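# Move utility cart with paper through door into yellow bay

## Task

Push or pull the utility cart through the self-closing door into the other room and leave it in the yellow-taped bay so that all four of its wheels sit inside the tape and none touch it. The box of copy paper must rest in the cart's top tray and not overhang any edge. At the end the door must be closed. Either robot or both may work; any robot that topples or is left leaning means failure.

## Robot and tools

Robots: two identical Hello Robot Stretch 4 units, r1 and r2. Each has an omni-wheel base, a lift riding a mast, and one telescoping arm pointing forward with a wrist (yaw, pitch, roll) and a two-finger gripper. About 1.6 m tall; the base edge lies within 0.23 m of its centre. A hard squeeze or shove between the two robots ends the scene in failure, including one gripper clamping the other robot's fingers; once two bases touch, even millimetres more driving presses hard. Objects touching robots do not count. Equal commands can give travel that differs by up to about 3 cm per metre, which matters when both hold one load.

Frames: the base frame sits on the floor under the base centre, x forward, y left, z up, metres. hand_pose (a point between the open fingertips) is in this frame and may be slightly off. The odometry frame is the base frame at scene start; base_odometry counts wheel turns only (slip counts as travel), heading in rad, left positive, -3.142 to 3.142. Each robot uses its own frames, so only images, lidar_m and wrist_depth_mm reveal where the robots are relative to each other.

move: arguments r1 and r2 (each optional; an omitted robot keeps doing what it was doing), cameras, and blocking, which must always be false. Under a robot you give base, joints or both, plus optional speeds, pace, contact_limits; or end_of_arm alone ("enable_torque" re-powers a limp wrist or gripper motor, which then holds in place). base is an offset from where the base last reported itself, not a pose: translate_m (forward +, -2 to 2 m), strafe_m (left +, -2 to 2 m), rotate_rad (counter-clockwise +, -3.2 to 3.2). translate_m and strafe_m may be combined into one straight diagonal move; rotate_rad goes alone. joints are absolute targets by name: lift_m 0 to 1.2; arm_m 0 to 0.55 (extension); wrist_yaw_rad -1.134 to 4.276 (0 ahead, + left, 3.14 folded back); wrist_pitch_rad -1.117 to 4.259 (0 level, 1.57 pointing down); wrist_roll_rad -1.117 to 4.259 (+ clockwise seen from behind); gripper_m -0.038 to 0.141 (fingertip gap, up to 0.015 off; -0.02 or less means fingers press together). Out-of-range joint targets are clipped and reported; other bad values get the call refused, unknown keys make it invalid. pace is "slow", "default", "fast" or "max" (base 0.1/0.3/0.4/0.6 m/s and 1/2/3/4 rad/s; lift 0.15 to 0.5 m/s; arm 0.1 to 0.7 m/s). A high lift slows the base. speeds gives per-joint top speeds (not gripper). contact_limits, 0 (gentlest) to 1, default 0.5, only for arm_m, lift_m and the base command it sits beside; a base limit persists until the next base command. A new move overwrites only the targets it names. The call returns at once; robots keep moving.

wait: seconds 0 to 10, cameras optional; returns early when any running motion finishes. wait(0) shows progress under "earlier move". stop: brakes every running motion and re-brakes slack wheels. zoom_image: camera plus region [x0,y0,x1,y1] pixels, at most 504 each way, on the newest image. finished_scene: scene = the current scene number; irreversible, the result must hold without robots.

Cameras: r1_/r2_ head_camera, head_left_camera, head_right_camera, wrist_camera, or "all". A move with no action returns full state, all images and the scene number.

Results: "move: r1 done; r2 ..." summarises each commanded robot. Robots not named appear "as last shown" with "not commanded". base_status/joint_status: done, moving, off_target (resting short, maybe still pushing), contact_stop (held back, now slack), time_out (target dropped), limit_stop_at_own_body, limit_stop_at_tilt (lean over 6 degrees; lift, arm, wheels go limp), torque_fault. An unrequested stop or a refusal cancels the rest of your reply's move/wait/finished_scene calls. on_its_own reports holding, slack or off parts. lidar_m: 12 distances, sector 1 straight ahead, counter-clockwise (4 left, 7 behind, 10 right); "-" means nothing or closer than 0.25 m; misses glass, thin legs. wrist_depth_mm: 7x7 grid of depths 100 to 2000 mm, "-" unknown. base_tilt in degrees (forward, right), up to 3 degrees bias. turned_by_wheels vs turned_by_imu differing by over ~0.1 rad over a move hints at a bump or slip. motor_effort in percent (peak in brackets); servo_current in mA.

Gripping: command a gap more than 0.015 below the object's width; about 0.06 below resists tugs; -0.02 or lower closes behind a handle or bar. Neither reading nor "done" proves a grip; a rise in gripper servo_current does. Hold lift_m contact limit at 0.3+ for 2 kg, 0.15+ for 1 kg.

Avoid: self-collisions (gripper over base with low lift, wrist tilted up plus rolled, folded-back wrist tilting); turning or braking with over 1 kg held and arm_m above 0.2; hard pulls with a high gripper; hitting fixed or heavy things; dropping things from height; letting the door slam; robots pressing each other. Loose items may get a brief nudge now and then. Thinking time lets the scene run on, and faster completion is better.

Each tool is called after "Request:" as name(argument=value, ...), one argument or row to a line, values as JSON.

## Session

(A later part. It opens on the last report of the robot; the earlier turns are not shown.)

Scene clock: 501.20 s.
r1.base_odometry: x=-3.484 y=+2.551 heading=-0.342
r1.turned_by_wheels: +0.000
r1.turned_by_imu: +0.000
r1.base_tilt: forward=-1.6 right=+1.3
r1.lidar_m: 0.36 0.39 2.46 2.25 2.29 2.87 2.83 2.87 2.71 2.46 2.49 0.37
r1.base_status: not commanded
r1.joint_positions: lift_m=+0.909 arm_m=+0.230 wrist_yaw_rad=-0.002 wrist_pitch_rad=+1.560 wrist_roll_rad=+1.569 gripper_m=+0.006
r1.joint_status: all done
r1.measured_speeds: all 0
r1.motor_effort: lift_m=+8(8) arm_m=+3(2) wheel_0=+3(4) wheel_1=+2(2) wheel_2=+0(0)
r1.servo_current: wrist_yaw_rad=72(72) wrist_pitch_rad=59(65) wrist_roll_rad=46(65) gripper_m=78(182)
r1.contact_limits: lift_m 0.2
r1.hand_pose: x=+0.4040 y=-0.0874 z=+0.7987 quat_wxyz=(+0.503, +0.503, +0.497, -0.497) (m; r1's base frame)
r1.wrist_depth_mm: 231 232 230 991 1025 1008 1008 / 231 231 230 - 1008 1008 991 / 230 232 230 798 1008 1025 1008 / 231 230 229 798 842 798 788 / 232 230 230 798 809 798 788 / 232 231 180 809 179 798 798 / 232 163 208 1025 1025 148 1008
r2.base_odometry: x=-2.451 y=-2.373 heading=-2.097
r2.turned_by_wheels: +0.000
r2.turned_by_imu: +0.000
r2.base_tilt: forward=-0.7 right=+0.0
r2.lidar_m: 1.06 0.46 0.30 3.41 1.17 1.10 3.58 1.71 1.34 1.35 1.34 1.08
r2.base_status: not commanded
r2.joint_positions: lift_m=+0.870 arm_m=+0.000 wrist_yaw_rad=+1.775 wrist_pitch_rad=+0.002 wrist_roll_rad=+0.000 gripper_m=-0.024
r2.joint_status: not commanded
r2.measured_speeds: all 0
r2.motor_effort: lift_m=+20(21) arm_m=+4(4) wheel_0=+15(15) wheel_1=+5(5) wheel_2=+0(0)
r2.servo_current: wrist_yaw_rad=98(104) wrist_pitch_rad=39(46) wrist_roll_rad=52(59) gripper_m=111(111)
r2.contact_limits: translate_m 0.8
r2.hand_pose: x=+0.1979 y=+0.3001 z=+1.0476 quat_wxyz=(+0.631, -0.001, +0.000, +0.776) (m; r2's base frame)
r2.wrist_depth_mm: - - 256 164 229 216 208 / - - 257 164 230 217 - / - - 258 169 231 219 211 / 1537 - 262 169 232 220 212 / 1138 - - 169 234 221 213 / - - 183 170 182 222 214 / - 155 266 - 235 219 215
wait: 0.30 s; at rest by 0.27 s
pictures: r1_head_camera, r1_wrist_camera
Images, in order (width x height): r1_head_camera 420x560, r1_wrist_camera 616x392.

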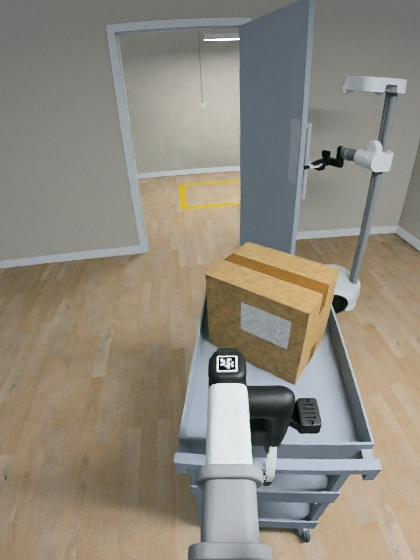

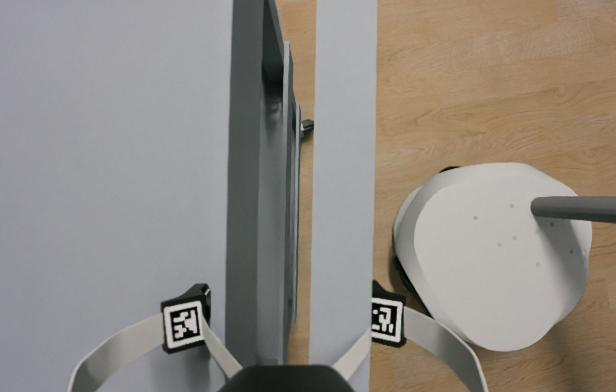

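Request:
move(
  blocking=false,
  r1={"base":{"rotate_rad":0.22},"pace":"slow"},
)

Request:
wait(
  seconds=2,
)

Request:
wait(
  seconds=0.3,
  cameras=["r1_wrist_camera","r1_head_camera"],
)

Scene clock: 513.40 s.
move: r1 moving
r1.base_odometry: x=-3.484 y=+2.551 heading=-0.218
r1.turned_by_wheels: +0.123
r1.turned_by_imu: +0.123
r1.base_tilt: forward=-1.6 right=+1.3
r1.lidar_m: 0.38 0.43 2.33 2.23 2.32 2.95 2.85 2.96 2.61 2.47 0.44 0.38
r1.base_status: rotate_rad moving
r1.joint_positions: lift_m=+0.909 arm_m=+0.230 wrist_yaw_rad=-0.002 wrist_pitch_rad=+1.564 wrist_roll_rad=+1.571 gripper_m=+0.006
r1.joint_status: not commanded
r1.measured_speeds: translate_m=+0.000 strafe_m=-0.001 rotate_rad=+0.462 lift_m=-0.001 arm_m=+0.000 wrist_yaw_rad=+0.000 wrist_pitch_rad=+0.000 wrist_roll_rad=+0.013
r1.motor_effort: lift_m=+9(9) arm_m=+4(4) wheel_0=-10(12) wheel_1=-4(7) wheel_2=-9(11)
r1.servo_current: wrist_yaw_rad=33(52) wrist_pitch_rad=46(65) wrist_roll_rad=52(59) gripper_m=65(72)
r1.contact_limits: lift_m 0.2
r1.hand_pose: x=+0.4026 y=-0.0874 z=+0.7986 quat_wxyz=(+0.501, +0.502, +0.498, -0.499) (m; r1's base frame)
r1.wrist_depth_mm: 230 229 229 246 - 1008 1025 / 229 229 229 1025 - 1042 1025 / 229 229 229 1025 - 1008 1042 / 231 229 229 1008 - 798 788 / 229 230 229 1008 - 798 788 / 229 229 179 1008 178 798 809 / 229 229 229 530 1025 798 1008
r2: as last shown
r2.lidar_m: 1.06 0.47 0.30 3.40 1.15 1.13 3.56 1.68 1.36 1.33 1.32 1.08
r2.motor_effort: lift_m=+20(20) arm_m=+4(4) wheel_0=+15(15) wheel_1=+5(5) wheel_2=+0(0)
r2.servo_current: wrist_yaw_rad=91(98) wrist_pitch_rad=39(46) wrist_roll_rad=39(59) gripper_m=104(111)
r2.contact_limits: translate_m 0.8
r2.wrist_depth_mm: - - 256 165 229 216 208 / - - 258 165 229 218 - / - - 259 168 231 220 211 / 1576 - 260 169 233 220 211 / 1138 - - 169 235 221 213 / - - 183 170 182 222 214 / - 155 266 - 235 219 215
pictures: none

Scene clock: 514.13 s.
earlier move: r1 done
r1.base_odometry: x=-3.484 y=+2.551 heading=-0.123
r1.turned_by_wheels: +0.096
r1.turned_by_imu: +0.096
r1.base_tilt: forward=-1.6 right=+1.3
r1.lidar_m: 0.39 2.96 2.27 2.25 2.41 2.88 2.81 3.03 2.53 2.47 0.38 0.33
r1.base_status: done
r1.joint_positions: lift_m=+0.909 arm_m=+0.230 wrist_yaw_rad=-0.002 wrist_pitch_rad=+1.564 wrist_roll_rad=+1.573 gripper_m=+0.006
r1.joint_status: not commanded
r1.measured_speeds: all 0
r1.motor_effort: lift_m=+10(10) arm_m=+4(4) wheel_0=-3(12) wheel_1=-5(7) wheel_2=-2(11)
r1.servo_current: wrist_yaw_rad=46(72) wrist_pitch_rad=46(65) wrist_roll_rad=39(59) gripper_m=78(78)
r1.contact_limits: lift_m 0.2
r1.hand_pose: x=+0.4026 y=-0.0874 z=+0.7985 quat_wxyz=(+0.501, +0.503, +0.497, -0.499) (m; r1's base frame)
r1.wrist_depth_mm: 230 229 229 228 1008 - 1008 / 228 229 229 229 1008 - 1008 / 229 228 229 229 1025 1008 1008 / 229 229 229 991 - 809 798 / 229 229 228 1025 - 809 798 / 229 228 182 1042 177 788 809 / 229 228 158 1025 179 809 1008
r2.base_odometry: x=-2.451 y=-2.373 heading=-2.097
r2.turned_by_wheels: +0.000
r2.turned_by_imu: +0.000
r2.base_tilt: forward=-0.7 right=+0.0
r2.lidar_m: 1.06 0.45 0.29 3.40 1.18 1.18 3.54 1.71 1.36 1.35 1.33 1.05
r2.base_status: not commanded
r2.joint_positions: lift_m=+0.870 arm_m=+0.000 wrist_yaw_rad=+1.775 wrist_pitch_rad=+0.002 wrist_roll_rad=+0.000 gripper_m=-0.024
r2.joint_status: not commanded
r2.measured_speeds: all 0
r2.motor_effort: lift_m=+20(21) arm_m=+4(4) wheel_0=+15(15) wheel_1=+4(5) wheel_2=+0(1)
r2.servo_current: wrist_yaw_rad=85(98) wrist_pitch_rad=39(46) wrist_roll_rad=59(59) gripper_m=98(111)
r2.contact_limits: translate_m 0.8
r2.hand_pose: x=+0.1979 y=+0.3001 z=+1.0476 quat_wxyz=(+0.631, -0.001, +0.000, +0.776) (m; r2's base frame)
r2.wrist_depth_mm: - - 257 164 228 216 208 / - - 259 164 229 218 - / - - 258 169 230 220 211 / 1618 - 260 169 232 220 212 / 1182 - - 169 234 221 214 / - - 183 170 182 222 214 / - 155 266 - 234 219 215
wait: 0.73 of 2 s (r1 has come to rest)
pictures: none

Scene clock: 514.43 s.
r1.base_odometry: x=-3.484 y=+2.551 heading=-0.123
r1.turned_by_wheels: +0.000
r1.turned_by_imu: +0.000
r1.base_tilt: forward=-1.6 right=+1.3
r1.lidar_m: 0.39 2.98 2.30 2.23 2.39 2.86 2.81 3.02 2.56 2.48 0.37 0.35
r1.base_status: done
r1.joint_positions: lift_m=+0.909 arm_m=+0.230 wrist_yaw_rad=-0.002 wrist_pitch_rad=+1.564 wrist_roll_rad=+1.573 gripper_m=+0.006
r1.joint_status: not commanded
r1.measured_speeds: all 0
r1.motor_effort: lift_m=+10(10) arm_m=+4(4) wheel_0=-4(12) wheel_1=-5(7) wheel_2=-2(11)
r1.servo_current: wrist_yaw_rad=59(72) wrist_pitch_rad=46(65) wrist_roll_rad=52(59) gripper_m=78(78)
r1.contact_limits: lift_m 0.2
r1.hand_pose: x=+0.4026 y=-0.0874 z=+0.7985 quat_wxyz=(+0.501, +0.503, +0.497, -0.499) (m; r1's base frame)
r1.wrist_depth_mm: 230 229 229 228 1008 - 1008 / 229 229 228 229 1025 - 1008 / 229 229 228 228 1025 1008 1008 / 229 229 228 1025 - 809 788 / 229 229 228 1008 - 809 809 / 229 228 182 1008 177 809 809 / 229 229 158 1008 179 788 1008
r2.base_odometry: x=-2.451 y=-2.373 heading=-2.097
r2.turned_by_wheels: +0.000
r2.turned_by_imu: +0.000
r2.base_tilt: forward=-0.7 right=+0.0
r2.lidar_m: 1.06 0.43 0.30 3.40 1.20 1.15 3.58 1.71 1.36 1.35 1.33 1.07
r2.base_status: not commanded
r2.joint_positions: lift_m=+0.870 arm_m=+0.000 wrist_yaw_rad=+1.775 wrist_pitch_rad=+0.002 wrist_roll_rad=+0.000 gripper_m=-0.024
r2.joint_status: not commanded
r2.measured_speeds: all 0
r2.motor_effort: lift_m=+20(21) arm_m=+4(4) wheel_0=+15(15) wheel_1=+4(5) wheel_2=+0(1)
r2.servo_current: wrist_yaw_rad=91(98) wrist_pitch_rad=39(46) wrist_roll_rad=46(59) gripper_m=104(111)
r2.contact_limits: translate_m 0.8
r2.hand_pose: x=+0.1979 y=+0.3001 z=+1.0476 quat_wxyz=(+0.631, -0.001, +0.000, +0.776) (m; r2's base frame)
r2.wrist_depth_mm: - - 256 164 228 216 209 / - - 258 164 230 217 - / - - 259 169 232 220 211 / 1618 - 260 169 233 220 212 / 1182 - - 169 235 221 213 / - - 183 169 181 223 214 / - 154 267 - 235 218 215
wait: 0.30 s; at rest by 0.27 s
pictures: r1_head_camera, r1_wrist_camera
Images, in order (width x height): r1_head_camera 420x560, r1_wrist_camera 616x392.

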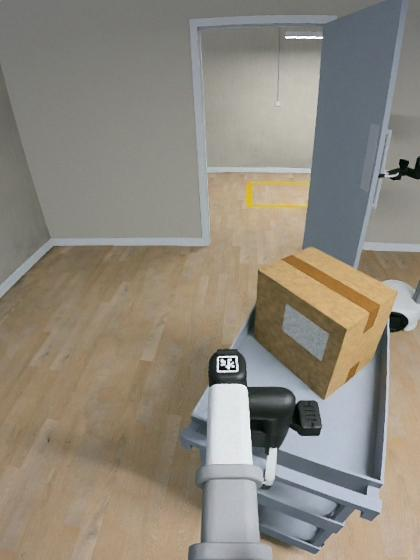

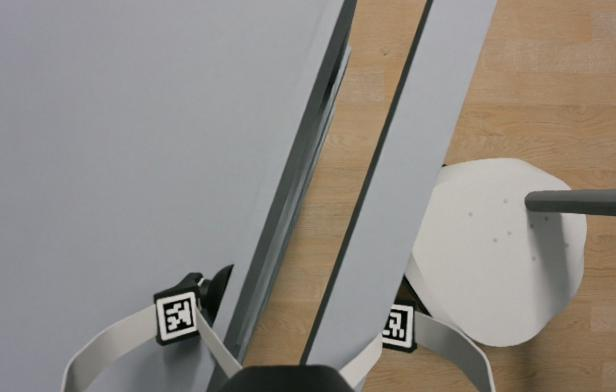

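Request:
move(
  blocking=false,
  r1={"base":{"strafe_m":-0.21},"pace":"slow"},
)

Request:
wait(
  seconds=4,
)

Request:
wait(
  seconds=0.3,
  cameras=["r1_wrist_camera","r1_head_camera"],
)

Scene clock: 530.03 s.
move: r1 moving
r1.base_odometry: x=-3.485 y=+2.537 heading=-0.123
r1.turned_by_wheels: +0.000
r1.turned_by_imu: +0.000
r1.base_tilt: forward=-1.6 right=+1.3
r1.lidar_m: 0.39 2.97 2.31 2.24 2.43 2.87 2.82 3.04 2.54 2.46 0.38 0.35
r1.base_status: strafe_m moving
r1.joint_positions: lift_m=+0.909 arm_m=+0.230 wrist_yaw_rad=-0.002 wrist_pitch_rad=+1.565 wrist_roll_rad=+1.573 gripper_m=+0.006
r1.joint_status: not commanded
r1.measured_speeds: translate_m=+0.000 strafe_m=-0.055 rotate_rad=+0.001 lift_m=+0.000 arm_m=+0.000 wrist_yaw_rad=+0.000 wrist_pitch_rad=+0.016 wrist_roll_rad=+0.000
r1.motor_effort: lift_m=+10(10) arm_m=+4(5) wheel_0=+8(8) wheel_1=-7(8) wheel_2=+0(1)
r1.servo_current: wrist_yaw_rad=46(72) wrist_pitch_rad=39(52) wrist_roll_rad=65(65) gripper_m=72(72)
r1.contact_limits: lift_m 0.2
r1.hand_pose: x=+0.4023 y=-0.0874 z=+0.7985 quat_wxyz=(+0.500, +0.503, +0.497, -0.500) (m; r1's base frame)
r1.wrist_depth_mm: 228 229 227 227 1025 - 1008 / 228 227 227 227 1008 - 1025 / 228 227 227 226 1008 1025 1025 / 229 228 227 1025 - 798 798 / 228 228 228 1025 - 809 798 / 228 228 180 1008 177 809 831 / 228 228 157 1025 180 149 1025
r2: as last shown
r2.lidar_m: 1.06 0.45 0.29 3.41 1.19 1.13 3.54 1.70 1.37 1.34 1.34 1.06
r2.motor_effort: lift_m=+20(20) arm_m=+4(4) wheel_0=+14(15) wheel_1=+5(5) wheel_2=+0(0)
r2.servo_current: wrist_yaw_rad=85(98) wrist_pitch_rad=46(46) wrist_roll_rad=52(59) gripper_m=111(111)
r2.contact_limits: translate_m 0.8
r2.wrist_depth_mm: - - 255 164 229 216 209 / - - 257 165 230 218 - / - - 260 169 231 220 211 / 1618 - 260 169 232 220 213 / 1160 - - 169 235 221 213 / - - 182 170 182 222 214 / - 154 266 - 234 219 216
pictures: none

Scene clock: 532.77 s.
earlier move: r1 done
r1.base_odometry: x=-3.509 y=+2.343 heading=-0.122
r1.turned_by_wheels: +0.000
r1.turned_by_imu: +0.000
r1.base_tilt: forward=-1.6 right=+1.3
r1.lidar_m: 0.35 0.40 2.52 2.45 2.60 2.90 2.83 3.00 2.33 2.27 2.43 0.39
r1.base_status: done
r1.joint_positions: lift_m=+0.909 arm_m=+0.230 wrist_yaw_rad=-0.002 wrist_pitch_rad=+1.565 wrist_roll_rad=+1.572 gripper_m=+0.006
r1.joint_status: not commanded
r1.measured_speeds: all 0
r1.motor_effort: lift_m=+10(10) arm_m=+4(5) wheel_0=+7(11) wheel_1=-3(8) wheel_2=+3(4)
r1.servo_current: wrist_yaw_rad=52(72) wrist_pitch_rad=46(59) wrist_roll_rad=39(65) gripper_m=72(72)
r1.contact_limits: lift_m 0.2
r1.hand_pose: x=+0.4024 y=-0.0874 z=+0.7985 quat_wxyz=(+0.501, +0.502, +0.498, -0.499) (m; r1's base frame)
r1.wrist_depth_mm: 229 229 229 1008 - 1008 991 / 230 230 229 477 - 1008 1008 / 232 230 229 1008 - 1008 1008 / 231 230 229 1008 - 798 1008 / 231 230 230 1008 798 798 788 / 231 230 183 1025 179 798 798 / 230 163 178 480 1025 798 1008
r2.base_odometry: x=-2.451 y=-2.373 heading=-2.097
r2.turned_by_wheels: +0.000
r2.turned_by_imu: +0.000
r2.base_tilt: forward=-0.7 right=+0.0
r2.lidar_m: 1.04 0.45 0.29 3.39 1.06 1.06 3.52 1.72 1.36 1.35 1.33 1.09
r2.base_status: not commanded
r2.joint_positions: lift_m=+0.870 arm_m=+0.000 wrist_yaw_rad=+1.775 wrist_pitch_rad=+0.002 wrist_roll_rad=+0.000 gripper_m=-0.024
r2.joint_status: not commanded
r2.measured_speeds: all 0
r2.motor_effort: lift_m=+20(21) arm_m=+4(4) wheel_0=+14(15) wheel_1=+5(5) wheel_2=+0(1)
r2.servo_current: wrist_yaw_rad=85(104) wrist_pitch_rad=46(46) wrist_roll_rad=39(65) gripper_m=104(111)
r2.contact_limits: translate_m 0.8
r2.hand_pose: x=+0.1979 y=+0.3001 z=+1.0476 quat_wxyz=(+0.631, -0.001, +0.000, +0.776) (m; r2's base frame)
r2.wrist_depth_mm: - - 255 164 229 216 208 / - - 258 165 229 218 - / - - 259 168 231 220 211 / - - 259 169 233 220 212 / 1098 - - 169 235 222 214 / - - 183 170 182 223 214 / - 155 267 - 235 219 215
wait: 2.73 of 4 s (r1 has come to rest)
pictures: none

Scene clock: 533.07 s.
r1.base_odometry: x=-3.509 y=+2.343 heading=-0.122
r1.turned_by_wheels: +0.000
r1.turned_by_imu: +0.000
r1.base_tilt: forward=-1.6 right=+1.3
r1.lidar_m: 0.35 0.39 2.51 2.45 2.58 2.88 2.82 3.00 2.32 2.27 2.40 0.39
r1.base_status: done
r1.joint_positions: lift_m=+0.909 arm_m=+0.230 wrist_yaw_rad=-0.002 wrist_pitch_rad=+1.565 wrist_roll_rad=+1.572 gripper_m=+0.006
r1.joint_status: not commanded
r1.measured_speeds: all 0
r1.motor_effort: lift_m=+10(10) arm_m=+4(5) wheel_0=+7(11) wheel_1=-3(8) wheel_2=+3(4)
r1.servo_current: wrist_yaw_rad=65(72) wrist_pitch_rad=46(59) wrist_roll_rad=52(65) gripper_m=72(72)
r1.contact_limits: lift_m 0.2
r1.hand_pose: x=+0.4024 y=-0.0874 z=+0.7985 quat_wxyz=(+0.501, +0.502, +0.498, -0.499) (m; r1's base frame)
r1.wrist_depth_mm: 232 229 229 1008 - 1008 1008 / 232 229 229 477 - 1025 1025 / 231 229 229 1008 - 1008 1008 / 230 230 230 1008 - 798 1008 / 230 230 229 1025 809 798 788 / 230 230 183 1025 179 798 809 / 231 163 178 480 1025 798 1025
r2.base_odometry: x=-2.451 y=-2.373 heading=-2.097
r2.turned_by_wheels: +0.000
r2.turned_by_imu: +0.000
r2.base_tilt: forward=-0.7 right=+0.0
r2.lidar_m: 1.05 0.45 0.30 3.39 1.07 1.03 3.58 1.71 1.37 1.33 1.37 1.07
r2.base_status: not commanded
r2.joint_positions: lift_m=+0.870 arm_m=+0.000 wrist_yaw_rad=+1.775 wrist_pitch_rad=+0.002 wrist_roll_rad=+0.000 gripper_m=-0.024
r2.joint_status: not commanded
r2.measured_speeds: all 0
r2.motor_effort: lift_m=+20(21) arm_m=+4(4) wheel_0=+15(15) wheel_1=+5(5) wheel_2=+0(1)
r2.servo_current: wrist_yaw_rad=91(104) wrist_pitch_rad=46(46) wrist_roll_rad=39(65) gripper_m=111(111)
r2.contact_limits: translate_m 0.8
r2.hand_pose: x=+0.1979 y=+0.3001 z=+1.0476 quat_wxyz=(+0.631, -0.001, +0.000, +0.776) (m; r2's base frame)
r2.wrist_depth_mm: - - 257 164 229 216 209 / - - 258 164 230 218 - / - - 259 169 231 219 211 / - - 260 169 232 220 211 / 1098 - - 169 234 221 213 / - - 183 169 181 223 214 / - 155 266 - 235 218 215
wait: 0.30 s; at rest by 0.27 s
pictures: r1_head_camera, r1_wrist_camera
Images, in order (width x height): r1_head_camera 420x560, r1_wrist_camera 616x392.

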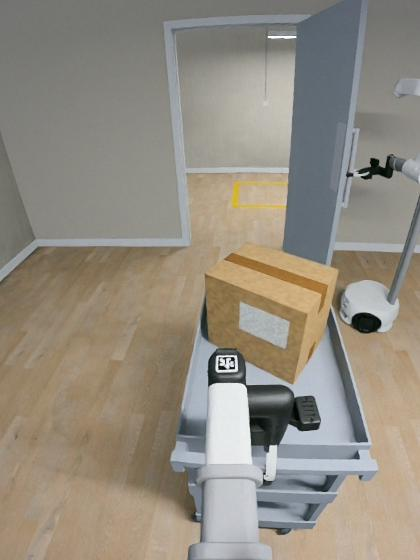

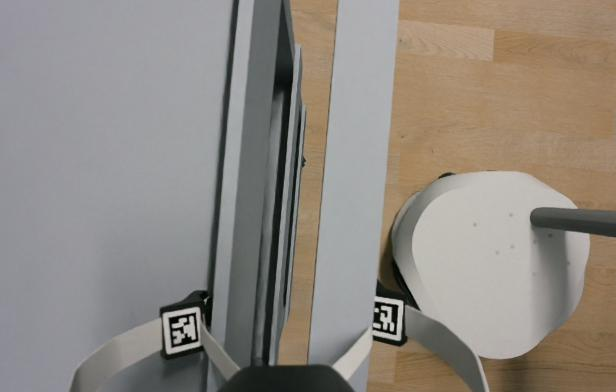

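Request:
move(
  blocking=false,
  r1={"base":{"rotate_rad":0.18},"pace":"slow"},
)

Request:
wait(
  seconds=2,
)

Request:
move(
  blocking=false,
  r1={"base":{"strafe_m":-0.22},"pace":"slow"},
)

Request:
wait(
  seconds=4,
)

Request:
wait(
  seconds=0.3,
  cameras=["r1_wrist_camera","r1_head_camera"],
)

Scene clock: 546.37 s.
move: r1 moving
r1.base_odometry: x=-3.509 y=+2.343 heading=-0.003
r1.turned_by_wheels: +0.119
r1.turned_by_imu: +0.119
r1.base_tilt: forward=-1.6 right=+1.3
r1.lidar_m: 0.38 0.43 2.48 2.45 2.74 2.84 2.83 2.74 2.27 2.27 0.40 0.36
r1.base_status: rotate_rad moving
r1.joint_positions: lift_m=+0.909 arm_m=+0.230 wrist_yaw_rad=-0.002 wrist_pitch_rad=+1.565 wrist_roll_rad=+1.572 gripper_m=+0.006
r1.joint_status: not commanded
r1.measured_speeds: translate_m=-0.001 strafe_m=-0.001 rotate_rad=+0.373 lift_m=+0.000 arm_m=+0.000 wrist_yaw_rad=+0.000 wrist_pitch_rad=+0.002 wrist_roll_rad=+0.000
r1.motor_effort: lift_m=+10(10) arm_m=+4(4) wheel_0=-7(12) wheel_1=-4(7) wheel_2=-7(9)
r1.servo_current: wrist_yaw_rad=52(65) wrist_pitch_rad=39(46) wrist_roll_rad=46(65) gripper_m=72(72)
r1.contact_limits: lift_m 0.2
r1.hand_pose: x=+0.4023 y=-0.0874 z=+0.7985 quat_wxyz=(+0.501, +0.502, +0.498, -0.499) (m; r1's base frame)
r1.wrist_depth_mm: 229 229 229 224 - 1025 1008 / 229 229 229 1025 - 1008 1025 / 229 229 228 1025 - 1008 1025 / 229 229 229 1008 - 809 809 / 229 229 228 1008 - 798 798 / 229 229 182 1025 178 798 809 / 229 229 178 1008 1025 809 991
r2: as last shown
r2.base_tilt: forward=-0.8 right=+0.0
r2.lidar_m: 1.05 0.44 0.29 3.39 1.08 1.05 3.54 1.69 1.37 1.34 1.34 1.07
r2.motor_effort: lift_m=+20(20) arm_m=+4(4) wheel_0=+14(15) wheel_1=+5(5) wheel_2=+0(0)
r2.servo_current: wrist_yaw_rad=91(91) wrist_pitch_rad=46(46) wrist_roll_rad=46(59) gripper_m=104(117)
r2.contact_limits: translate_m 0.8
r2.wrist_depth_mm: - - 255 164 229 217 208 / - - 257 164 229 218 - / - - 259 169 231 219 212 / - - 259 169 232 220 213 / 1098 - - 169 234 221 213 / - - 183 170 182 222 214 / - 155 265 - 235 219 215
pictures: none

Scene clock: 547.00 s.
earlier move: r1 done
r1.base_odometry: x=-3.509 y=+2.343 heading=+0.056
r1.turned_by_wheels: +0.060
r1.turned_by_imu: +0.060
r1.base_tilt: forward=-1.6 right=+1.2
r1.lidar_m: 0.39 2.83 2.48 2.46 2.86 2.83 2.84 2.64 2.27 2.27 0.39 0.34
r1.base_status: done
r1.joint_positions: lift_m=+0.909 arm_m=+0.230 wrist_yaw_rad=-0.002 wrist_pitch_rad=+1.567 wrist_roll_rad=+1.573 gripper_m=+0.006
r1.joint_status: not commanded
r1.measured_speeds: all 0
r1.motor_effort: lift_m=+10(10) arm_m=+4(4) wheel_0=-9(12) wheel_1=-4(7) wheel_2=-6(9)
r1.servo_current: wrist_yaw_rad=59(65) wrist_pitch_rad=33(46) wrist_roll_rad=46(65) gripper_m=72(72)
r1.contact_limits: lift_m 0.2
r1.hand_pose: x=+0.4019 y=-0.0874 z=+0.7985 quat_wxyz=(+0.500, +0.502, +0.498, -0.500) (m; r1's base frame)
r1.wrist_depth_mm: 230 229 229 229 1025 - 1025 / 230 229 229 229 1025 1025 1008 / 230 230 229 1025 - 1008 991 / 229 229 228 1025 - 809 809 / 229 229 229 991 - 798 798 / 229 229 180 1008 177 788 809 / 229 229 229 1008 180 1008 1008
r2.base_odometry: x=-2.451 y=-2.373 heading=-2.097
r2.turned_by_wheels: +0.000
r2.turned_by_imu: +0.000
r2.base_tilt: forward=-0.7 right=+0.0
r2.lidar_m: 1.05 0.47 0.28 3.42 1.09 1.07 3.55 1.68 1.37 1.34 1.32 1.08
r2.base_status: not commanded
r2.joint_positions: lift_m=+0.870 arm_m=+0.000 wrist_yaw_rad=+1.775 wrist_pitch_rad=+0.002 wrist_roll_rad=+0.000 gripper_m=-0.024
r2.joint_status: not commanded
r2.measured_speeds: all 0
r2.motor_effort: lift_m=+20(20) arm_m=+4(4) wheel_0=+14(15) wheel_1=+5(5) wheel_2=+0(0)
r2.servo_current: wrist_yaw_rad=78(91) wrist_pitch_rad=46(46) wrist_roll_rad=52(59) gripper_m=104(117)
r2.contact_limits: translate_m 0.8
r2.hand_pose: x=+0.1979 y=+0.3001 z=+1.0476 quat_wxyz=(+0.631, -0.001, +0.000, +0.776) (m; r2's base frame)
r2.wrist_depth_mm: - - 256 164 229 216 208 / - - 257 165 230 218 - / - - 259 169 230 220 211 / 1499 - 260 169 233 221 213 / 1098 - - 169 235 221 213 / - - 183 169 182 222 214 / - 155 266 - 235 218 215
wait: 0.63 of 2 s (r1 has come to rest)
pictures: none

Scene clock: 547.50 s.
move: r1 moving
r1.base_odometry: x=-3.509 y=+2.329 heading=+0.056
r1.turned_by_wheels: +0.000
r1.turned_by_imu: +0.000
r1.base_tilt: forward=-1.6 right=+1.3
r1.lidar_m: 0.37 2.88 2.48 2.48 2.84 2.83 2.83 2.64 2.27 2.26 0.39 0.36
r1.base_status: strafe_m moving
r1.joint_positions: lift_m=+0.909 arm_m=+0.230 wrist_yaw_rad=-0.002 wrist_pitch_rad=+1.567 wrist_roll_rad=+1.573 gripper_m=+0.006
r1.joint_status: not commanded
r1.measured_speeds: translate_m=+0.000 strafe_m=-0.056 rotate_rad=+0.002 lift_m=+0.000 arm_m=+0.000 wrist_yaw_rad=+0.000 wrist_pitch_rad=+0.000 wrist_roll_rad=+0.000
r1.motor_effort: lift_m=+10(10) arm_m=+4(4) wheel_0=+6(9) wheel_1=-7(8) wheel_2=-3(5)
r1.servo_current: wrist_yaw_rad=46(59) wrist_pitch_rad=46(46) wrist_roll_rad=52(52) gripper_m=72(72)
r1.contact_limits: lift_m 0.2
r1.hand_pose: x=+0.4019 y=-0.0874 z=+0.7985 quat_wxyz=(+0.500, +0.502, +0.498, -0.500) (m; r1's base frame)
r1.wrist_depth_mm: 229 229 228 228 1025 - 1008 / 229 228 229 229 1008 1008 1008 / 229 229 229 1025 - 991 991 / 229 228 228 1008 - 809 798 / 229 229 229 1025 - 809 798 / 229 229 183 1008 177 809 820 / 229 229 178 1008 179 1025 1008
r2: as last shown
r2.lidar_m: 1.05 0.45 0.29 3.39 1.06 1.08 3.55 1.71 1.38 1.35 1.31 1.07
r2.motor_effort: lift_m=+20(21) arm_m=+4(5) wheel_0=+14(15) wheel_1=+5(5) wheel_2=+0(0)
r2.servo_current: wrist_yaw_rad=91(98) wrist_pitch_rad=39(46) wrist_roll_rad=52(59) gripper_m=111(111)
r2.contact_limits: translate_m 0.8
r2.wrist_depth_mm: - - 256 164 229 216 209 / - - 256 164 230 218 - / - - 258 168 231 220 211 / - - 260 169 231 221 212 / 1078 - - 169 234 221 213 / - - 183 170 181 223 215 / - 155 266 - 235 218 214
pictures: none

Scene clock: 550.37 s.
earlier move: r1 done
r1.base_odometry: x=-3.497 y=+2.123 heading=+0.057
r1.turned_by_wheels: +0.000
r1.turned_by_imu: +0.000
r1.base_tilt: forward=-1.6 right=+1.2
r1.lidar_m: 0.35 0.38 2.67 2.67 3.09 2.89 2.89 2.40 2.07 2.05 2.37 0.41
r1.base_status: done
r1.joint_positions: lift_m=+0.909 arm_m=+0.230 wrist_yaw_rad=+0.000 wrist_pitch_rad=+1.564 wrist_roll_rad=+1.570 gripper_m=+0.006
r1.joint_status: not commanded
r1.measured_speeds: all 0
r1.motor_effort: lift_m=+10(10) arm_m=-4(4) wheel_0=+6(10) wheel_1=-3(8) wheel_2=+2(5)
r1.servo_current: wrist_yaw_rad=20(72) wrist_pitch_rad=52(59) wrist_roll_rad=52(65) gripper_m=72(78)
r1.contact_limits: lift_m 0.2
r1.hand_pose: x=+0.4030 y=-0.0874 z=+0.7985 quat_wxyz=(+0.502, +0.502, +0.498, -0.498) (m; r1's base frame)
r1.wrist_depth_mm: 230 229 229 - 1008 1008 991 / 231 229 201 - 1025 1008 1008 / 231 230 198 544 1025 1025 1008 / 231 229 222 - 891 798 991 / 231 230 217 - 809 798 798 / 231 230 181 - 179 798 788 / 231 164 182 124 1008 146 1008
r2.base_odometry: x=-2.451 y=-2.373 heading=-2.097
r2.turned_by_wheels: +0.000
r2.turned_by_imu: +0.000
r2.base_tilt: forward=-0.7 right=+0.0
r2.lidar_m: 1.04 0.48 0.28 3.40 1.00 1.09 3.56 1.70 1.36 1.32 1.33 1.07
r2.base_status: not commanded
r2.joint_positions: lift_m=+0.870 arm_m=+0.000 wrist_yaw_rad=+1.775 wrist_pitch_rad=+0.002 wrist_roll_rad=+0.000 gripper_m=-0.024
r2.joint_status: not commanded
r2.measured_speeds: all 0
r2.motor_effort: lift_m=+20(21) arm_m=+4(5) wheel_0=+15(15) wheel_1=+5(5) wheel_2=+0(1)
r2.servo_current: wrist_yaw_rad=78(98) wrist_pitch_rad=39(46) wrist_roll_rad=59(59) gripper_m=104(111)
r2.contact_limits: translate_m 0.8
r2.hand_pose: x=+0.1979 y=+0.3001 z=+1.0476 quat_wxyz=(+0.631, -0.001, +0.000, +0.776) (m; r2's base frame)
r2.wrist_depth_mm: - - 256 164 229 216 208 / - - 258 165 229 219 - / - - 259 169 232 220 211 / - - 260 169 232 220 211 / 1042 - - 168 234 221 213 / 960 - 183 170 181 222 213 / - 146 266 - 235 218 215
wait: 2.87 of 4 s (r1 has come to rest)
pictures: none

Scene clock: 550.67 s.
r1.base_odometry: x=-3.497 y=+2.123 heading=+0.057
r1.turned_by_wheels: +0.000
r1.turned_by_imu: +0.000
r1.base_tilt: forward=-1.6 right=+1.3
r1.lidar_m: 0.34 0.36 2.67 2.66 3.10 2.91 2.87 2.40 2.04 2.05 2.37 0.41
r1.base_status: done
r1.joint_positions: lift_m=+0.909 arm_m=+0.230 wrist_yaw_rad=+0.000 wrist_pitch_rad=+1.564 wrist_roll_rad=+1.570 gripper_m=+0.006
r1.joint_status: not commanded
r1.measured_speeds: all 0
r1.motor_effort: lift_m=+10(10) arm_m=-3(4) wheel_0=+6(10) wheel_1=-3(8) wheel_2=+2(5)
r1.servo_current: wrist_yaw_rad=52(72) wrist_pitch_rad=46(59) wrist_roll_rad=39(65) gripper_m=65(78)
r1.contact_limits: lift_m 0.2
r1.hand_pose: x=+0.4030 y=-0.0874 z=+0.7985 quat_wxyz=(+0.502, +0.502, +0.498, -0.498) (m; r1's base frame)
r1.wrist_depth_mm: 231 230 229 - 1025 991 1025 / 231 229 200 - 1025 1008 991 / 231 230 198 544 1008 1008 1008 / 232 230 222 - 904 809 991 / 230 230 216 - 798 798 798 / 231 231 182 - 179 798 798 / 231 164 181 124 1025 147 1008
r2.base_odometry: x=-2.451 y=-2.373 heading=-2.097
r2.turned_by_wheels: +0.000
r2.turned_by_imu: +0.000
r2.base_tilt: forward=-0.7 right=+0.0
r2.lidar_m: 1.07 0.46 0.30 3.41 1.01 1.07 3.56 1.70 1.35 1.35 1.32 1.08
r2.base_status: not commanded
r2.joint_positions: lift_m=+0.870 arm_m=+0.000 wrist_yaw_rad=+1.775 wrist_pitch_rad=+0.002 wrist_roll_rad=+0.000 gripper_m=-0.024
r2.joint_status: not commanded
r2.measured_speeds: all 0
r2.motor_effort: lift_m=+20(21) arm_m=+4(5) wheel_0=+14(15) wheel_1=+4(5) wheel_2=+0(1)
r2.servo_current: wrist_yaw_rad=78(98) wrist_pitch_rad=39(46) wrist_roll_rad=46(59) gripper_m=111(111)
r2.contact_limits: translate_m 0.8
r2.hand_pose: x=+0.1979 y=+0.3001 z=+1.0476 quat_wxyz=(+0.631, -0.001, +0.000, +0.776) (m; r2's base frame)
r2.wrist_depth_mm: - - 255 164 229 216 208 / - - 257 164 231 218 - / - - 259 169 231 220 211 / - - 262 169 234 220 212 / 1042 - - 169 235 221 213 / 946 - 183 169 181 223 214 / - 146 265 - 235 218 215
wait: 0.30 s; at rest by 0.27 s
pictures: r1_head_camera, r1_wrist_camera
Images, in order (width x height): r1_head_camera 420x560, r1_wrist_camera 616x392.

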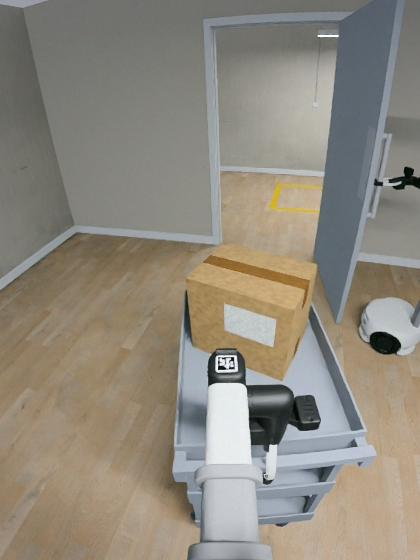

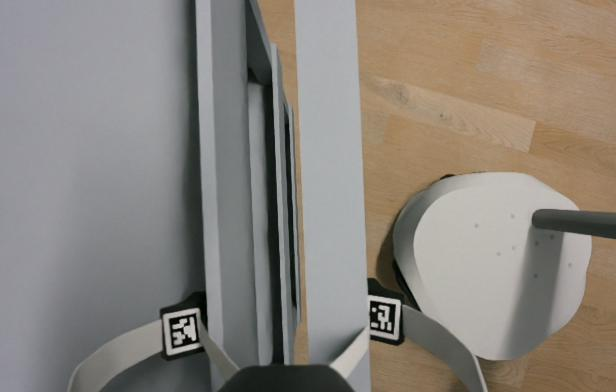

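Request:
move(
  blocking=false,
  r1={"base":{"translate_m":0.45,"strafe_m":0.02},"pace":"slow"},
)

Request:
wait(
  seconds=7,
)

Request:
wait(
  seconds=0.3,
  cameras=["r1_wrist_camera","r1_head_camera"],
)

Scene clock: 557.90 s.
move: r1 moving
r1.base_odometry: x=-3.484 y=+2.125 heading=+0.057
r1.turned_by_wheels: +0.000
r1.turned_by_imu: +0.000
r1.base_tilt: forward=-1.6 right=+1.3
r1.lidar_m: 0.33 0.37 2.65 2.66 3.10 2.92 2.90 2.38 2.08 2.07 2.40 0.41
r1.base_status: translate_m moving; strafe_m moving
r1.joint_positions: lift_m=+0.909 arm_m=+0.230 wrist_yaw_rad=+0.000 wrist_pitch_rad=+1.566 wrist_roll_rad=+1.570 gripper_m=+0.006
r1.joint_status: not commanded
r1.measured_speeds: translate_m=+0.048 strafe_m=+0.002 rotate_rad=+0.000 lift_m=+0.000 arm_m=+0.000 wrist_yaw_rad=+0.000 wrist_pitch_rad=+0.026 wrist_roll_rad=-0.002
r1.motor_effort: lift_m=+10(10) arm_m=-3(4) wheel_0=+4(10) wheel_1=+5(5) wheel_2=-7(7)
r1.servo_current: wrist_yaw_rad=46(59) wrist_pitch_rad=46(52) wrist_roll_rad=39(65) gripper_m=72(72)
r1.contact_limits: lift_m 0.2
r1.hand_pose: x=+0.4022 y=-0.0874 z=+0.7985 quat_wxyz=(+0.501, +0.501, +0.499, -0.499) (m; r1's base frame)
r1.wrist_depth_mm: 229 229 220 - 1008 1008 1025 / 229 229 182 788 1008 1025 1008 / 229 229 205 - 1025 991 1008 / 229 229 220 - 866 798 1008 / 230 229 217 484 820 820 809 / 229 229 190 - 180 809 809 / 230 170 181 521 1008 1025 1008
r2: as last shown
r2.lidar_m: 1.05 0.44 0.28 3.40 1.02 1.10 3.55 1.69 1.37 1.35 1.34 1.08
r2.motor_effort: lift_m=+20(20) arm_m=+4(4) wheel_0=+14(15) wheel_1=+5(5) wheel_2=+0(0)
r2.servo_current: wrist_yaw_rad=91(91) wrist_pitch_rad=46(46) wrist_roll_rad=52(52) gripper_m=104(111)
r2.contact_limits: translate_m 0.8
r2.wrist_depth_mm: - - 255 165 229 216 208 / - - 258 165 230 218 - / - - 260 169 232 220 211 / - - 260 169 233 221 212 / 1042 - - 169 235 221 213 / 931 - 183 170 181 222 214 / - 146 267 - 236 218 215
pictures: none

Scene clock: 563.20 s.
earlier move: r1 done
r1.base_odometry: x=-3.049 y=+2.169 heading=+0.057
r1.turned_by_wheels: +0.000
r1.turned_by_imu: -0.001
r1.base_tilt: forward=-1.6 right=+1.3
r1.lidar_m: 0.32 0.34 2.55 2.55 2.94 3.33 3.31 2.55 2.19 2.19 1.42 0.42
r1.base_status: done
r1.joint_positions: lift_m=+0.909 arm_m=+0.230 wrist_yaw_rad=+0.000 wrist_pitch_rad=+1.569 wrist_roll_rad=+1.569 gripper_m=+0.006
r1.joint_status: not commanded
r1.measured_speeds: all 0
r1.motor_effort: lift_m=+10(10) arm_m=+4(4) wheel_0=+3(10) wheel_1=+4(8) wheel_2=-2(12)
r1.servo_current: wrist_yaw_rad=65(72) wrist_pitch_rad=46(52) wrist_roll_rad=52(72) gripper_m=59(72)
r1.contact_limits: lift_m 0.2
r1.hand_pose: x=+0.4014 y=-0.0874 z=+0.7985 quat_wxyz=(+0.501, +0.500, +0.500, -0.499) (m; r1's base frame)
r1.wrist_depth_mm: 229 230 235 - 1042 1025 1025 / 231 229 204 - 1025 1025 1008 / 229 229 192 - 1025 1008 1025 / 230 230 195 - 1025 809 1008 / 229 229 217 - 788 809 809 / 230 230 183 - 180 798 798 / 230 170 188 - 1025 1008 1008
r2.base_odometry: x=-2.451 y=-2.373 heading=-2.097
r2.turned_by_wheels: +0.000
r2.turned_by_imu: +0.001
r2.base_tilt: forward=-0.7 right=+0.0
r2.lidar_m: 1.06 0.45 0.29 0.91 0.91 1.07 3.59 1.69 1.36 1.33 1.37 1.08
r2.base_status: not commanded
r2.joint_positions: lift_m=+0.870 arm_m=+0.000 wrist_yaw_rad=+1.775 wrist_pitch_rad=+0.002 wrist_roll_rad=+0.000 gripper_m=-0.024
r2.joint_status: not commanded
r2.measured_speeds: all 0
r2.motor_effort: lift_m=+20(21) arm_m=+4(4) wheel_0=+14(15) wheel_1=+4(5) wheel_2=+0(0)
r2.servo_current: wrist_yaw_rad=85(98) wrist_pitch_rad=46(46) wrist_roll_rad=33(65) gripper_m=104(117)
r2.contact_limits: translate_m 0.8
r2.hand_pose: x=+0.1979 y=+0.3001 z=+1.0476 quat_wxyz=(+0.631, -0.001, +0.000, +0.776) (m; r2's base frame)
r2.wrist_depth_mm: - - 255 164 228 216 208 / - - 257 165 230 218 - / - - 259 169 231 220 211 / 1255 - 260 169 232 221 213 / - 1025 1008 169 234 222 213 / - - 181 169 181 223 214 / 1229 - - - 235 219 215
wait: 5.30 of 7 s (r1 has come to rest)
pictures: none

Scene clock: 563.50 s.
r1.base_odometry: x=-3.049 y=+2.169 heading=+0.057
r1.turned_by_wheels: +0.000
r1.turned_by_imu: +0.000
r1.base_tilt: forward=-1.6 right=+1.3
r1.lidar_m: 0.32 0.32 2.53 2.55 2.92 3.32 3.31 2.53 2.21 2.19 1.43 0.41
r1.base_status: done
r1.joint_positions: lift_m=+0.909 arm_m=+0.230 wrist_yaw_rad=+0.000 wrist_pitch_rad=+1.569 wrist_roll_rad=+1.569 gripper_m=+0.006
r1.joint_status: not commanded
r1.measured_speeds: all 0
r1.motor_effort: lift_m=+10(10) arm_m=+4(4) wheel_0=+4(10) wheel_1=+4(8) wheel_2=-2(12)
r1.servo_current: wrist_yaw_rad=46(72) wrist_pitch_rad=39(52) wrist_roll_rad=46(72) gripper_m=59(72)
r1.contact_limits: lift_m 0.2
r1.hand_pose: x=+0.4014 y=-0.0874 z=+0.7985 quat_wxyz=(+0.501, +0.500, +0.500, -0.499) (m; r1's base frame)
r1.wrist_depth_mm: 230 229 236 - 1008 1008 1008 / 229 229 204 - 1008 1025 1042 / 230 229 191 - 1008 991 1008 / 230 229 194 - 1025 798 1008 / 229 229 219 - 809 809 798 / 230 230 183 - 180 788 809 / 230 170 189 - 1025 1008 1042
r2.base_odometry: x=-2.451 y=-2.373 heading=-2.097
r2.turned_by_wheels: +0.000
r2.turned_by_imu: +0.000
r2.base_tilt: forward=-0.7 right=+0.0
r2.lidar_m: 1.05 0.47 0.28 0.93 0.92 1.09 3.56 1.70 1.37 1.35 1.35 1.08
r2.base_status: not commanded
r2.joint_positions: lift_m=+0.870 arm_m=+0.000 wrist_yaw_rad=+1.775 wrist_pitch_rad=+0.002 wrist_roll_rad=+0.000 gripper_m=-0.024
r2.joint_status: not commanded
r2.measured_speeds: all 0
r2.motor_effort: lift_m=+20(21) arm_m=+4(4) wheel_0=+14(15) wheel_1=+4(5) wheel_2=+0(0)
r2.servo_current: wrist_yaw_rad=85(98) wrist_pitch_rad=46(46) wrist_roll_rad=52(65) gripper_m=104(117)
r2.contact_limits: translate_m 0.8
r2.hand_pose: x=+0.1979 y=+0.3001 z=+1.0476 quat_wxyz=(+0.631, -0.001, +0.000, +0.776) (m; r2's base frame)
r2.wrist_depth_mm: - - 255 164 227 216 208 / - - 258 164 230 217 - / - - 259 169 230 219 211 / 1255 - 262 169 233 220 212 / - 1025 1008 169 235 221 213 / - - 181 169 181 222 214 / 1229 - - - 236 217 215
wait: 0.30 s; at rest by 0.27 s
pictures: r1_head_camera, r1_wrist_camera
Images, in order (width x height): r1_head_camera 420x560, r1_wrist_camera 616x392.

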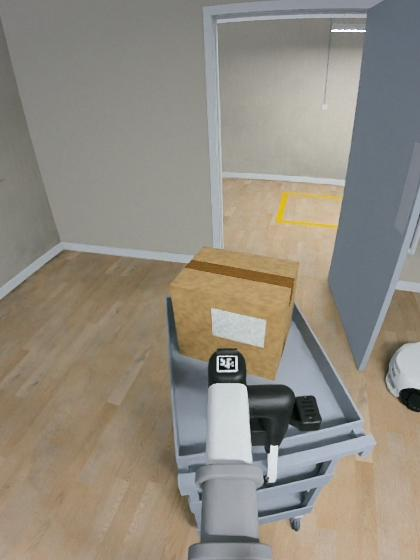

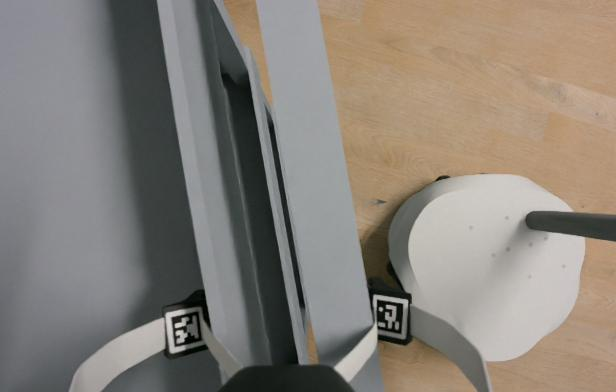

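Request:
move(
  blocking=false,
  r1={"base":{"strafe_m":0.23},"pace":"slow"},
)

Request:
wait(
  seconds=4,
)

Request:
move(
  blocking=false,
  r1={"base":{"rotate_rad":-0.24},"pace":"slow"},
)

Request:
wait(
  seconds=2,
)

Request:
wait(
  seconds=0.3,
  cameras=["r1_wrist_camera","r1_head_camera"],
)

Scene clock: 576.57 s.
move: r1 moving
r1.base_odometry: x=-3.050 y=+2.183 heading=+0.057
r1.turned_by_wheels: +0.000
r1.turned_by_imu: +0.000
r1.base_tilt: forward=-1.6 right=+1.3
r1.lidar_m: 0.33 0.35 2.52 2.53 2.93 3.32 3.32 2.58 2.20 2.20 1.43 0.42
r1.base_status: strafe_m moving
r1.joint_positions: lift_m=+0.909 arm_m=+0.230 wrist_yaw_rad=+0.000 wrist_pitch_rad=+1.568 wrist_roll_rad=+1.569 gripper_m=+0.006
r1.joint_status: not commanded
r1.measured_speeds: translate_m=-0.001 strafe_m=+0.056 rotate_rad=+0.004 lift_m=+0.000 arm_m=+0.000 wrist_yaw_rad=+0.000 wrist_pitch_rad=-0.006 wrist_roll_rad=+0.000
r1.motor_effort: lift_m=+10(10) arm_m=+4(4) wheel_0=-8(11) wheel_1=+8(9) wheel_2=+0(3)
r1.servo_current: wrist_yaw_rad=39(65) wrist_pitch_rad=39(46) wrist_roll_rad=46(59) gripper_m=59(72)
r1.contact_limits: lift_m 0.2
r1.hand_pose: x=+0.4017 y=-0.0874 z=+0.7985 quat_wxyz=(+0.501, +0.500, +0.500, -0.499) (m; r1's base frame)
r1.wrist_depth_mm: 229 230 228 - 1008 1008 1008 / 229 230 196 - 1025 1008 1008 / 230 229 200 - 1008 1008 1008 / 231 230 188 - 1008 798 1008 / 230 230 219 - 809 798 798 / 230 231 185 - 180 809 820 / 231 162 190 - 1008 1008 1025
r2: as last shown
r2.lidar_m: 1.05 0.45 0.28 0.94 0.94 1.10 3.54 1.70 1.36 1.34 1.35 1.07
r2.motor_effort: lift_m=+20(21) arm_m=+4(4) wheel_0=+14(15) wheel_1=+5(5) wheel_2=+0(0)
r2.servo_current: wrist_yaw_rad=91(98) wrist_pitch_rad=46(46) wrist_roll_rad=39(59) gripper_m=111(111)
r2.contact_limits: translate_m 0.8
r2.wrist_depth_mm: - - 257 164 228 217 208 / - - 258 165 229 217 - / - - 259 168 230 220 211 / - - 260 169 233 220 212 / - 1025 991 169 234 221 214 / - - 181 170 182 223 214 / - 145 - - 235 220 215
pictures: none

Scene clock: 579.50 s.
earlier move: r1 done
r1.base_odometry: x=-3.062 y=+2.398 heading=+0.057
r1.turned_by_wheels: +0.000
r1.turned_by_imu: +0.000
r1.base_tilt: forward=-1.6 right=+1.3
r1.lidar_m: 0.36 0.40 2.32 2.30 2.69 3.27 3.25 2.81 2.43 2.43 0.46 0.38
r1.base_status: done
r1.joint_positions: lift_m=+0.909 arm_m=+0.230 wrist_yaw_rad=+0.000 wrist_pitch_rad=+1.564 wrist_roll_rad=+1.571 gripper_m=+0.006
r1.joint_status: not commanded
r1.measured_speeds: all 0
r1.motor_effort: lift_m=+10(10) arm_m=-3(4) wheel_0=-6(12) wheel_1=+1(9) wheel_2=+0(3)
r1.servo_current: wrist_yaw_rad=65(72) wrist_pitch_rad=46(52) wrist_roll_rad=39(65) gripper_m=59(72)
r1.contact_limits: lift_m 0.2
r1.hand_pose: x=+0.4028 y=-0.0874 z=+0.7985 quat_wxyz=(+0.502, +0.502, +0.498, -0.498) (m; r1's base frame)
r1.wrist_depth_mm: 231 230 230 1008 - 1008 1008 / 232 230 229 1008 - 991 1008 / 231 229 229 530 - 1025 991 / 231 229 229 1008 - 798 788 / 231 231 229 1025 - 809 798 / 231 230 180 991 181 788 798 / 231 229 161 477 1008 991 1008
r2.base_odometry: x=-2.451 y=-2.373 heading=-2.097
r2.turned_by_wheels: +0.000
r2.turned_by_imu: +0.000
r2.base_tilt: forward=-0.7 right=+0.0
r2.lidar_m: 1.05 0.44 0.29 1.05 0.96 1.60 3.55 1.70 1.35 1.36 1.34 1.07
r2.base_status: not commanded
r2.joint_positions: lift_m=+0.870 arm_m=+0.000 wrist_yaw_rad=+1.775 wrist_pitch_rad=+0.002 wrist_roll_rad=+0.000 gripper_m=-0.024
r2.joint_status: not commanded
r2.measured_speeds: all 0
r2.motor_effort: lift_m=+20(21) arm_m=+4(5) wheel_0=+15(15) wheel_1=+5(5) wheel_2=+0(0)
r2.servo_current: wrist_yaw_rad=91(104) wrist_pitch_rad=46(46) wrist_roll_rad=39(65) gripper_m=104(111)
r2.contact_limits: translate_m 0.8
r2.hand_pose: x=+0.1979 y=+0.3001 z=+1.0476 quat_wxyz=(+0.631, -0.001, +0.000, +0.776) (m; r2's base frame)
r2.wrist_depth_mm: - - 257 164 229 216 208 / - - 257 164 229 218 - / - - 259 168 231 219 211 / - - 260 169 233 220 212 / - 1138 1098 169 235 221 213 / - - 181 170 181 222 213 / - 145 266 - 234 218 216
wait: 2.93 of 4 s (r1 has come to rest)
pictures: none

Scene clock: 580.00 s.
move: r1 moving
r1.base_odometry: x=-3.062 y=+2.399 heading=-0.067
r1.turned_by_wheels: -0.124
r1.turned_by_imu: -0.124
r1.base_tilt: forward=-1.6 right=+1.3
r1.lidar_m: 0.35 0.37 2.36 2.29 2.54 3.30 3.27 3.04 2.45 2.42 1.61 0.40
r1.base_status: rotate_rad moving
r1.joint_positions: lift_m=+0.909 arm_m=+0.230 wrist_yaw_rad=+0.000 wrist_pitch_rad=+1.563 wrist_roll_rad=+1.571 gripper_m=+0.006
r1.joint_status: not commanded
r1.measured_speeds: translate_m=+0.003 strafe_m=-0.001 rotate_rad=-0.474 lift_m=+0.000 arm_m=+0.000 wrist_yaw_rad=+0.000 wrist_pitch_rad=-0.021 wrist_roll_rad=+0.000
r1.motor_effort: lift_m=+10(10) arm_m=+1(4) wheel_0=+10(11) wheel_1=+4(6) wheel_2=+9(10)
r1.servo_current: wrist_yaw_rad=39(65) wrist_pitch_rad=46(52) wrist_roll_rad=52(65) gripper_m=59(65)
r1.contact_limits: lift_m 0.2
r1.hand_pose: x=+0.4031 y=-0.0874 z=+0.7985 quat_wxyz=(+0.502, +0.502, +0.498, -0.498) (m; r1's base frame)
r1.wrist_depth_mm: 231 229 225 1025 1008 991 1008 / 231 230 229 - 1008 1025 1008 / 232 231 230 1025 1025 1008 1025 / 232 231 229 798 891 798 1008 / 232 231 229 798 798 798 788 / 232 230 182 831 179 798 809 / 232 163 181 500 1025 148 1008
r2: as last shown
r2.lidar_m: 1.05 0.46 0.28 0.97 0.94 1.59 3.58 1.69 1.36 1.34 1.34 1.06
r2.motor_effort: lift_m=+20(21) arm_m=+4(4) wheel_0=+14(15) wheel_1=+4(5) wheel_2=+0(0)
r2.servo_current: wrist_yaw_rad=85(98) wrist_pitch_rad=33(46) wrist_roll_rad=39(59) gripper_m=111(111)
r2.contact_limits: translate_m 0.8
r2.wrist_depth_mm: - - 257 164 229 216 208 / - - 257 165 230 218 - / - - 260 169 230 219 211 / - 1397 260 169 233 221 212 / - 1078 1078 170 234 222 213 / - - 181 170 182 224 214 / - 146 265 - 236 219 215
pictures: none

Scene clock: 580.77 s.
earlier move: r1 done
r1.base_odometry: x=-3.062 y=+2.399 heading=-0.182
r1.turned_by_wheels: -0.114
r1.turned_by_imu: -0.115
r1.base_tilt: forward=-1.6 right=+1.3
r1.lidar_m: 0.33 0.32 2.41 2.31 2.44 3.35 3.30 3.36 2.49 2.40 2.54 0.42
r1.base_status: done
r1.joint_positions: lift_m=+0.909 arm_m=+0.230 wrist_yaw_rad=+0.001 wrist_pitch_rad=+1.563 wrist_roll_rad=+1.569 gripper_m=+0.006
r1.joint_status: not commanded
r1.measured_speeds: all 0
r1.motor_effort: lift_m=+10(10) arm_m=+4(4) wheel_0=+8(11) wheel_1=+3(6) wheel_2=+5(10)
r1.servo_current: wrist_yaw_rad=33(91) wrist_pitch_rad=46(59) wrist_roll_rad=59(78) gripper_m=65(65)
r1.contact_limits: lift_m 0.2
r1.hand_pose: x=+0.4033 y=-0.0874 z=+0.7985 quat_wxyz=(+0.503, +0.501, +0.499, -0.497) (m; r1's base frame)
r1.wrist_depth_mm: 230 229 230 - 1008 1025 991 / 231 229 204 - 1025 1008 1008 / 230 229 186 - 991 1008 1008 / 231 230 195 - 1025 798 1008 / 229 229 222 - 798 798 809 / 230 230 183 - 179 798 798 / 232 171 191 - 1008 788 1008
r2.base_odometry: x=-2.451 y=-2.373 heading=-2.097
r2.turned_by_wheels: +0.000
r2.turned_by_imu: +0.000
r2.base_tilt: forward=-0.7 right=+0.0
r2.lidar_m: 1.05 0.43 0.29 1.01 0.93 1.28 3.56 1.68 1.37 1.34 1.34 1.06
r2.base_status: not commanded
r2.joint_positions: lift_m=+0.870 arm_m=+0.000 wrist_yaw_rad=+1.775 wrist_pitch_rad=+0.002 wrist_roll_rad=+0.000 gripper_m=-0.024
r2.joint_status: not commanded
r2.measured_speeds: all 0
r2.motor_effort: lift_m=+20(21) arm_m=+4(4) wheel_0=+14(15) wheel_1=+5(5) wheel_2=+0(0)
r2.servo_current: wrist_yaw_rad=85(98) wrist_pitch_rad=39(46) wrist_roll_rad=46(59) gripper_m=98(111)
r2.contact_limits: translate_m 0.8
r2.hand_pose: x=+0.1979 y=+0.3001 z=+1.0476 quat_wxyz=(+0.631, -0.001, +0.000, +0.776) (m; r2's base frame)
r2.wrist_depth_mm: - - 255 164 229 216 209 / - - 258 165 230 217 - / - - 259 169 231 220 211 / - - 262 169 234 220 212 / - 1060 1060 169 235 221 213 / - - 181 169 181 223 214 / 1464 145 265 - 235 218 215
wait: 0.77 of 2 s (r1 has come to rest)
pictures: none

Scene clock: 581.07 s.
r1.base_odometry: x=-3.062 y=+2.399 heading=-0.182
r1.turned_by_wheels: +0.000
r1.turned_by_imu: +0.000
r1.base_tilt: forward=-1.6 right=+1.3
r1.lidar_m: 0.34 0.34 2.41 2.31 2.42 3.38 3.28 3.37 2.50 2.41 2.52 0.40
r1.base_status: done
r1.joint_positions: lift_m=+0.909 arm_m=+0.230 wrist_yaw_rad=+0.001 wrist_pitch_rad=+1.563 wrist_roll_rad=+1.569 gripper_m=+0.006
r1.joint_status: not commanded
r1.measured_speeds: all 0
r1.motor_effort: lift_m=+10(10) arm_m=+4(4) wheel_0=+8(11) wheel_1=+3(6) wheel_2=+5(10)
r1.servo_current: wrist_yaw_rad=52(91) wrist_pitch_rad=46(59) wrist_roll_rad=39(78) gripper_m=65(65)
r1.contact_limits: lift_m 0.2
r1.hand_pose: x=+0.4033 y=-0.0874 z=+0.7985 quat_wxyz=(+0.503, +0.501, +0.499, -0.497) (m; r1's base frame)
r1.wrist_depth_mm: 229 229 230 - 1008 991 1008 / 231 229 205 - 1008 1008 1025 / 230 230 186 - 991 1025 1008 / 230 229 194 - 1008 798 1008 / 231 230 222 - 809 778 798 / 231 229 183 - 179 798 798 / 230 170 191 - 1025 809 991
r2.base_odometry: x=-2.451 y=-2.373 heading=-2.097
r2.turned_by_wheels: +0.000
r2.turned_by_imu: +0.000
r2.base_tilt: forward=-0.7 right=+0.0
r2.lidar_m: 1.07 0.45 0.29 0.97 0.93 1.27 3.59 1.72 1.34 1.35 1.36 1.06
r2.base_status: not commanded
r2.joint_positions: lift_m=+0.870 arm_m=+0.000 wrist_yaw_rad=+1.775 wrist_pitch_rad=+0.002 wrist_roll_rad=+0.000 gripper_m=-0.024
r2.joint_status: not commanded
r2.measured_speeds: all 0
r2.motor_effort: lift_m=+20(21) arm_m=+4(4) wheel_0=+14(15) wheel_1=+4(5) wheel_2=+0(0)
r2.servo_current: wrist_yaw_rad=85(98) wrist_pitch_rad=33(46) wrist_roll_rad=46(59) gripper_m=98(111)
r2.contact_limits: translate_m 0.8
r2.hand_pose: x=+0.1979 y=+0.3001 z=+1.0476 quat_wxyz=(+0.631, -0.001, +0.000, +0.776) (m; r2's base frame)
r2.wrist_depth_mm: - - 256 164 229 216 209 / - - 258 165 230 218 - / - - 259 168 231 219 210 / - - 260 169 234 221 212 / - 1042 1078 169 234 222 213 / - - 181 169 181 224 215 / 1499 146 264 - 235 219 216
wait: 0.30 s; at rest by 0.27 s
pictures: r1_head_camera, r1_wrist_camera
Images, in order (width x height): r1_head_camera 420x560, r1_wrist_camera 616x392.

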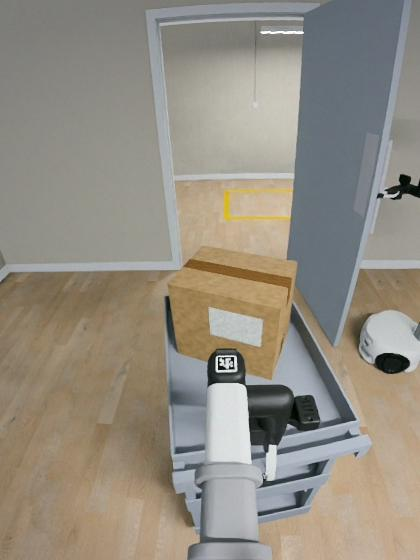

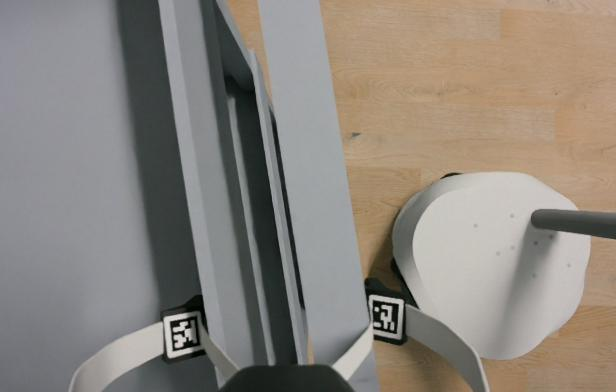

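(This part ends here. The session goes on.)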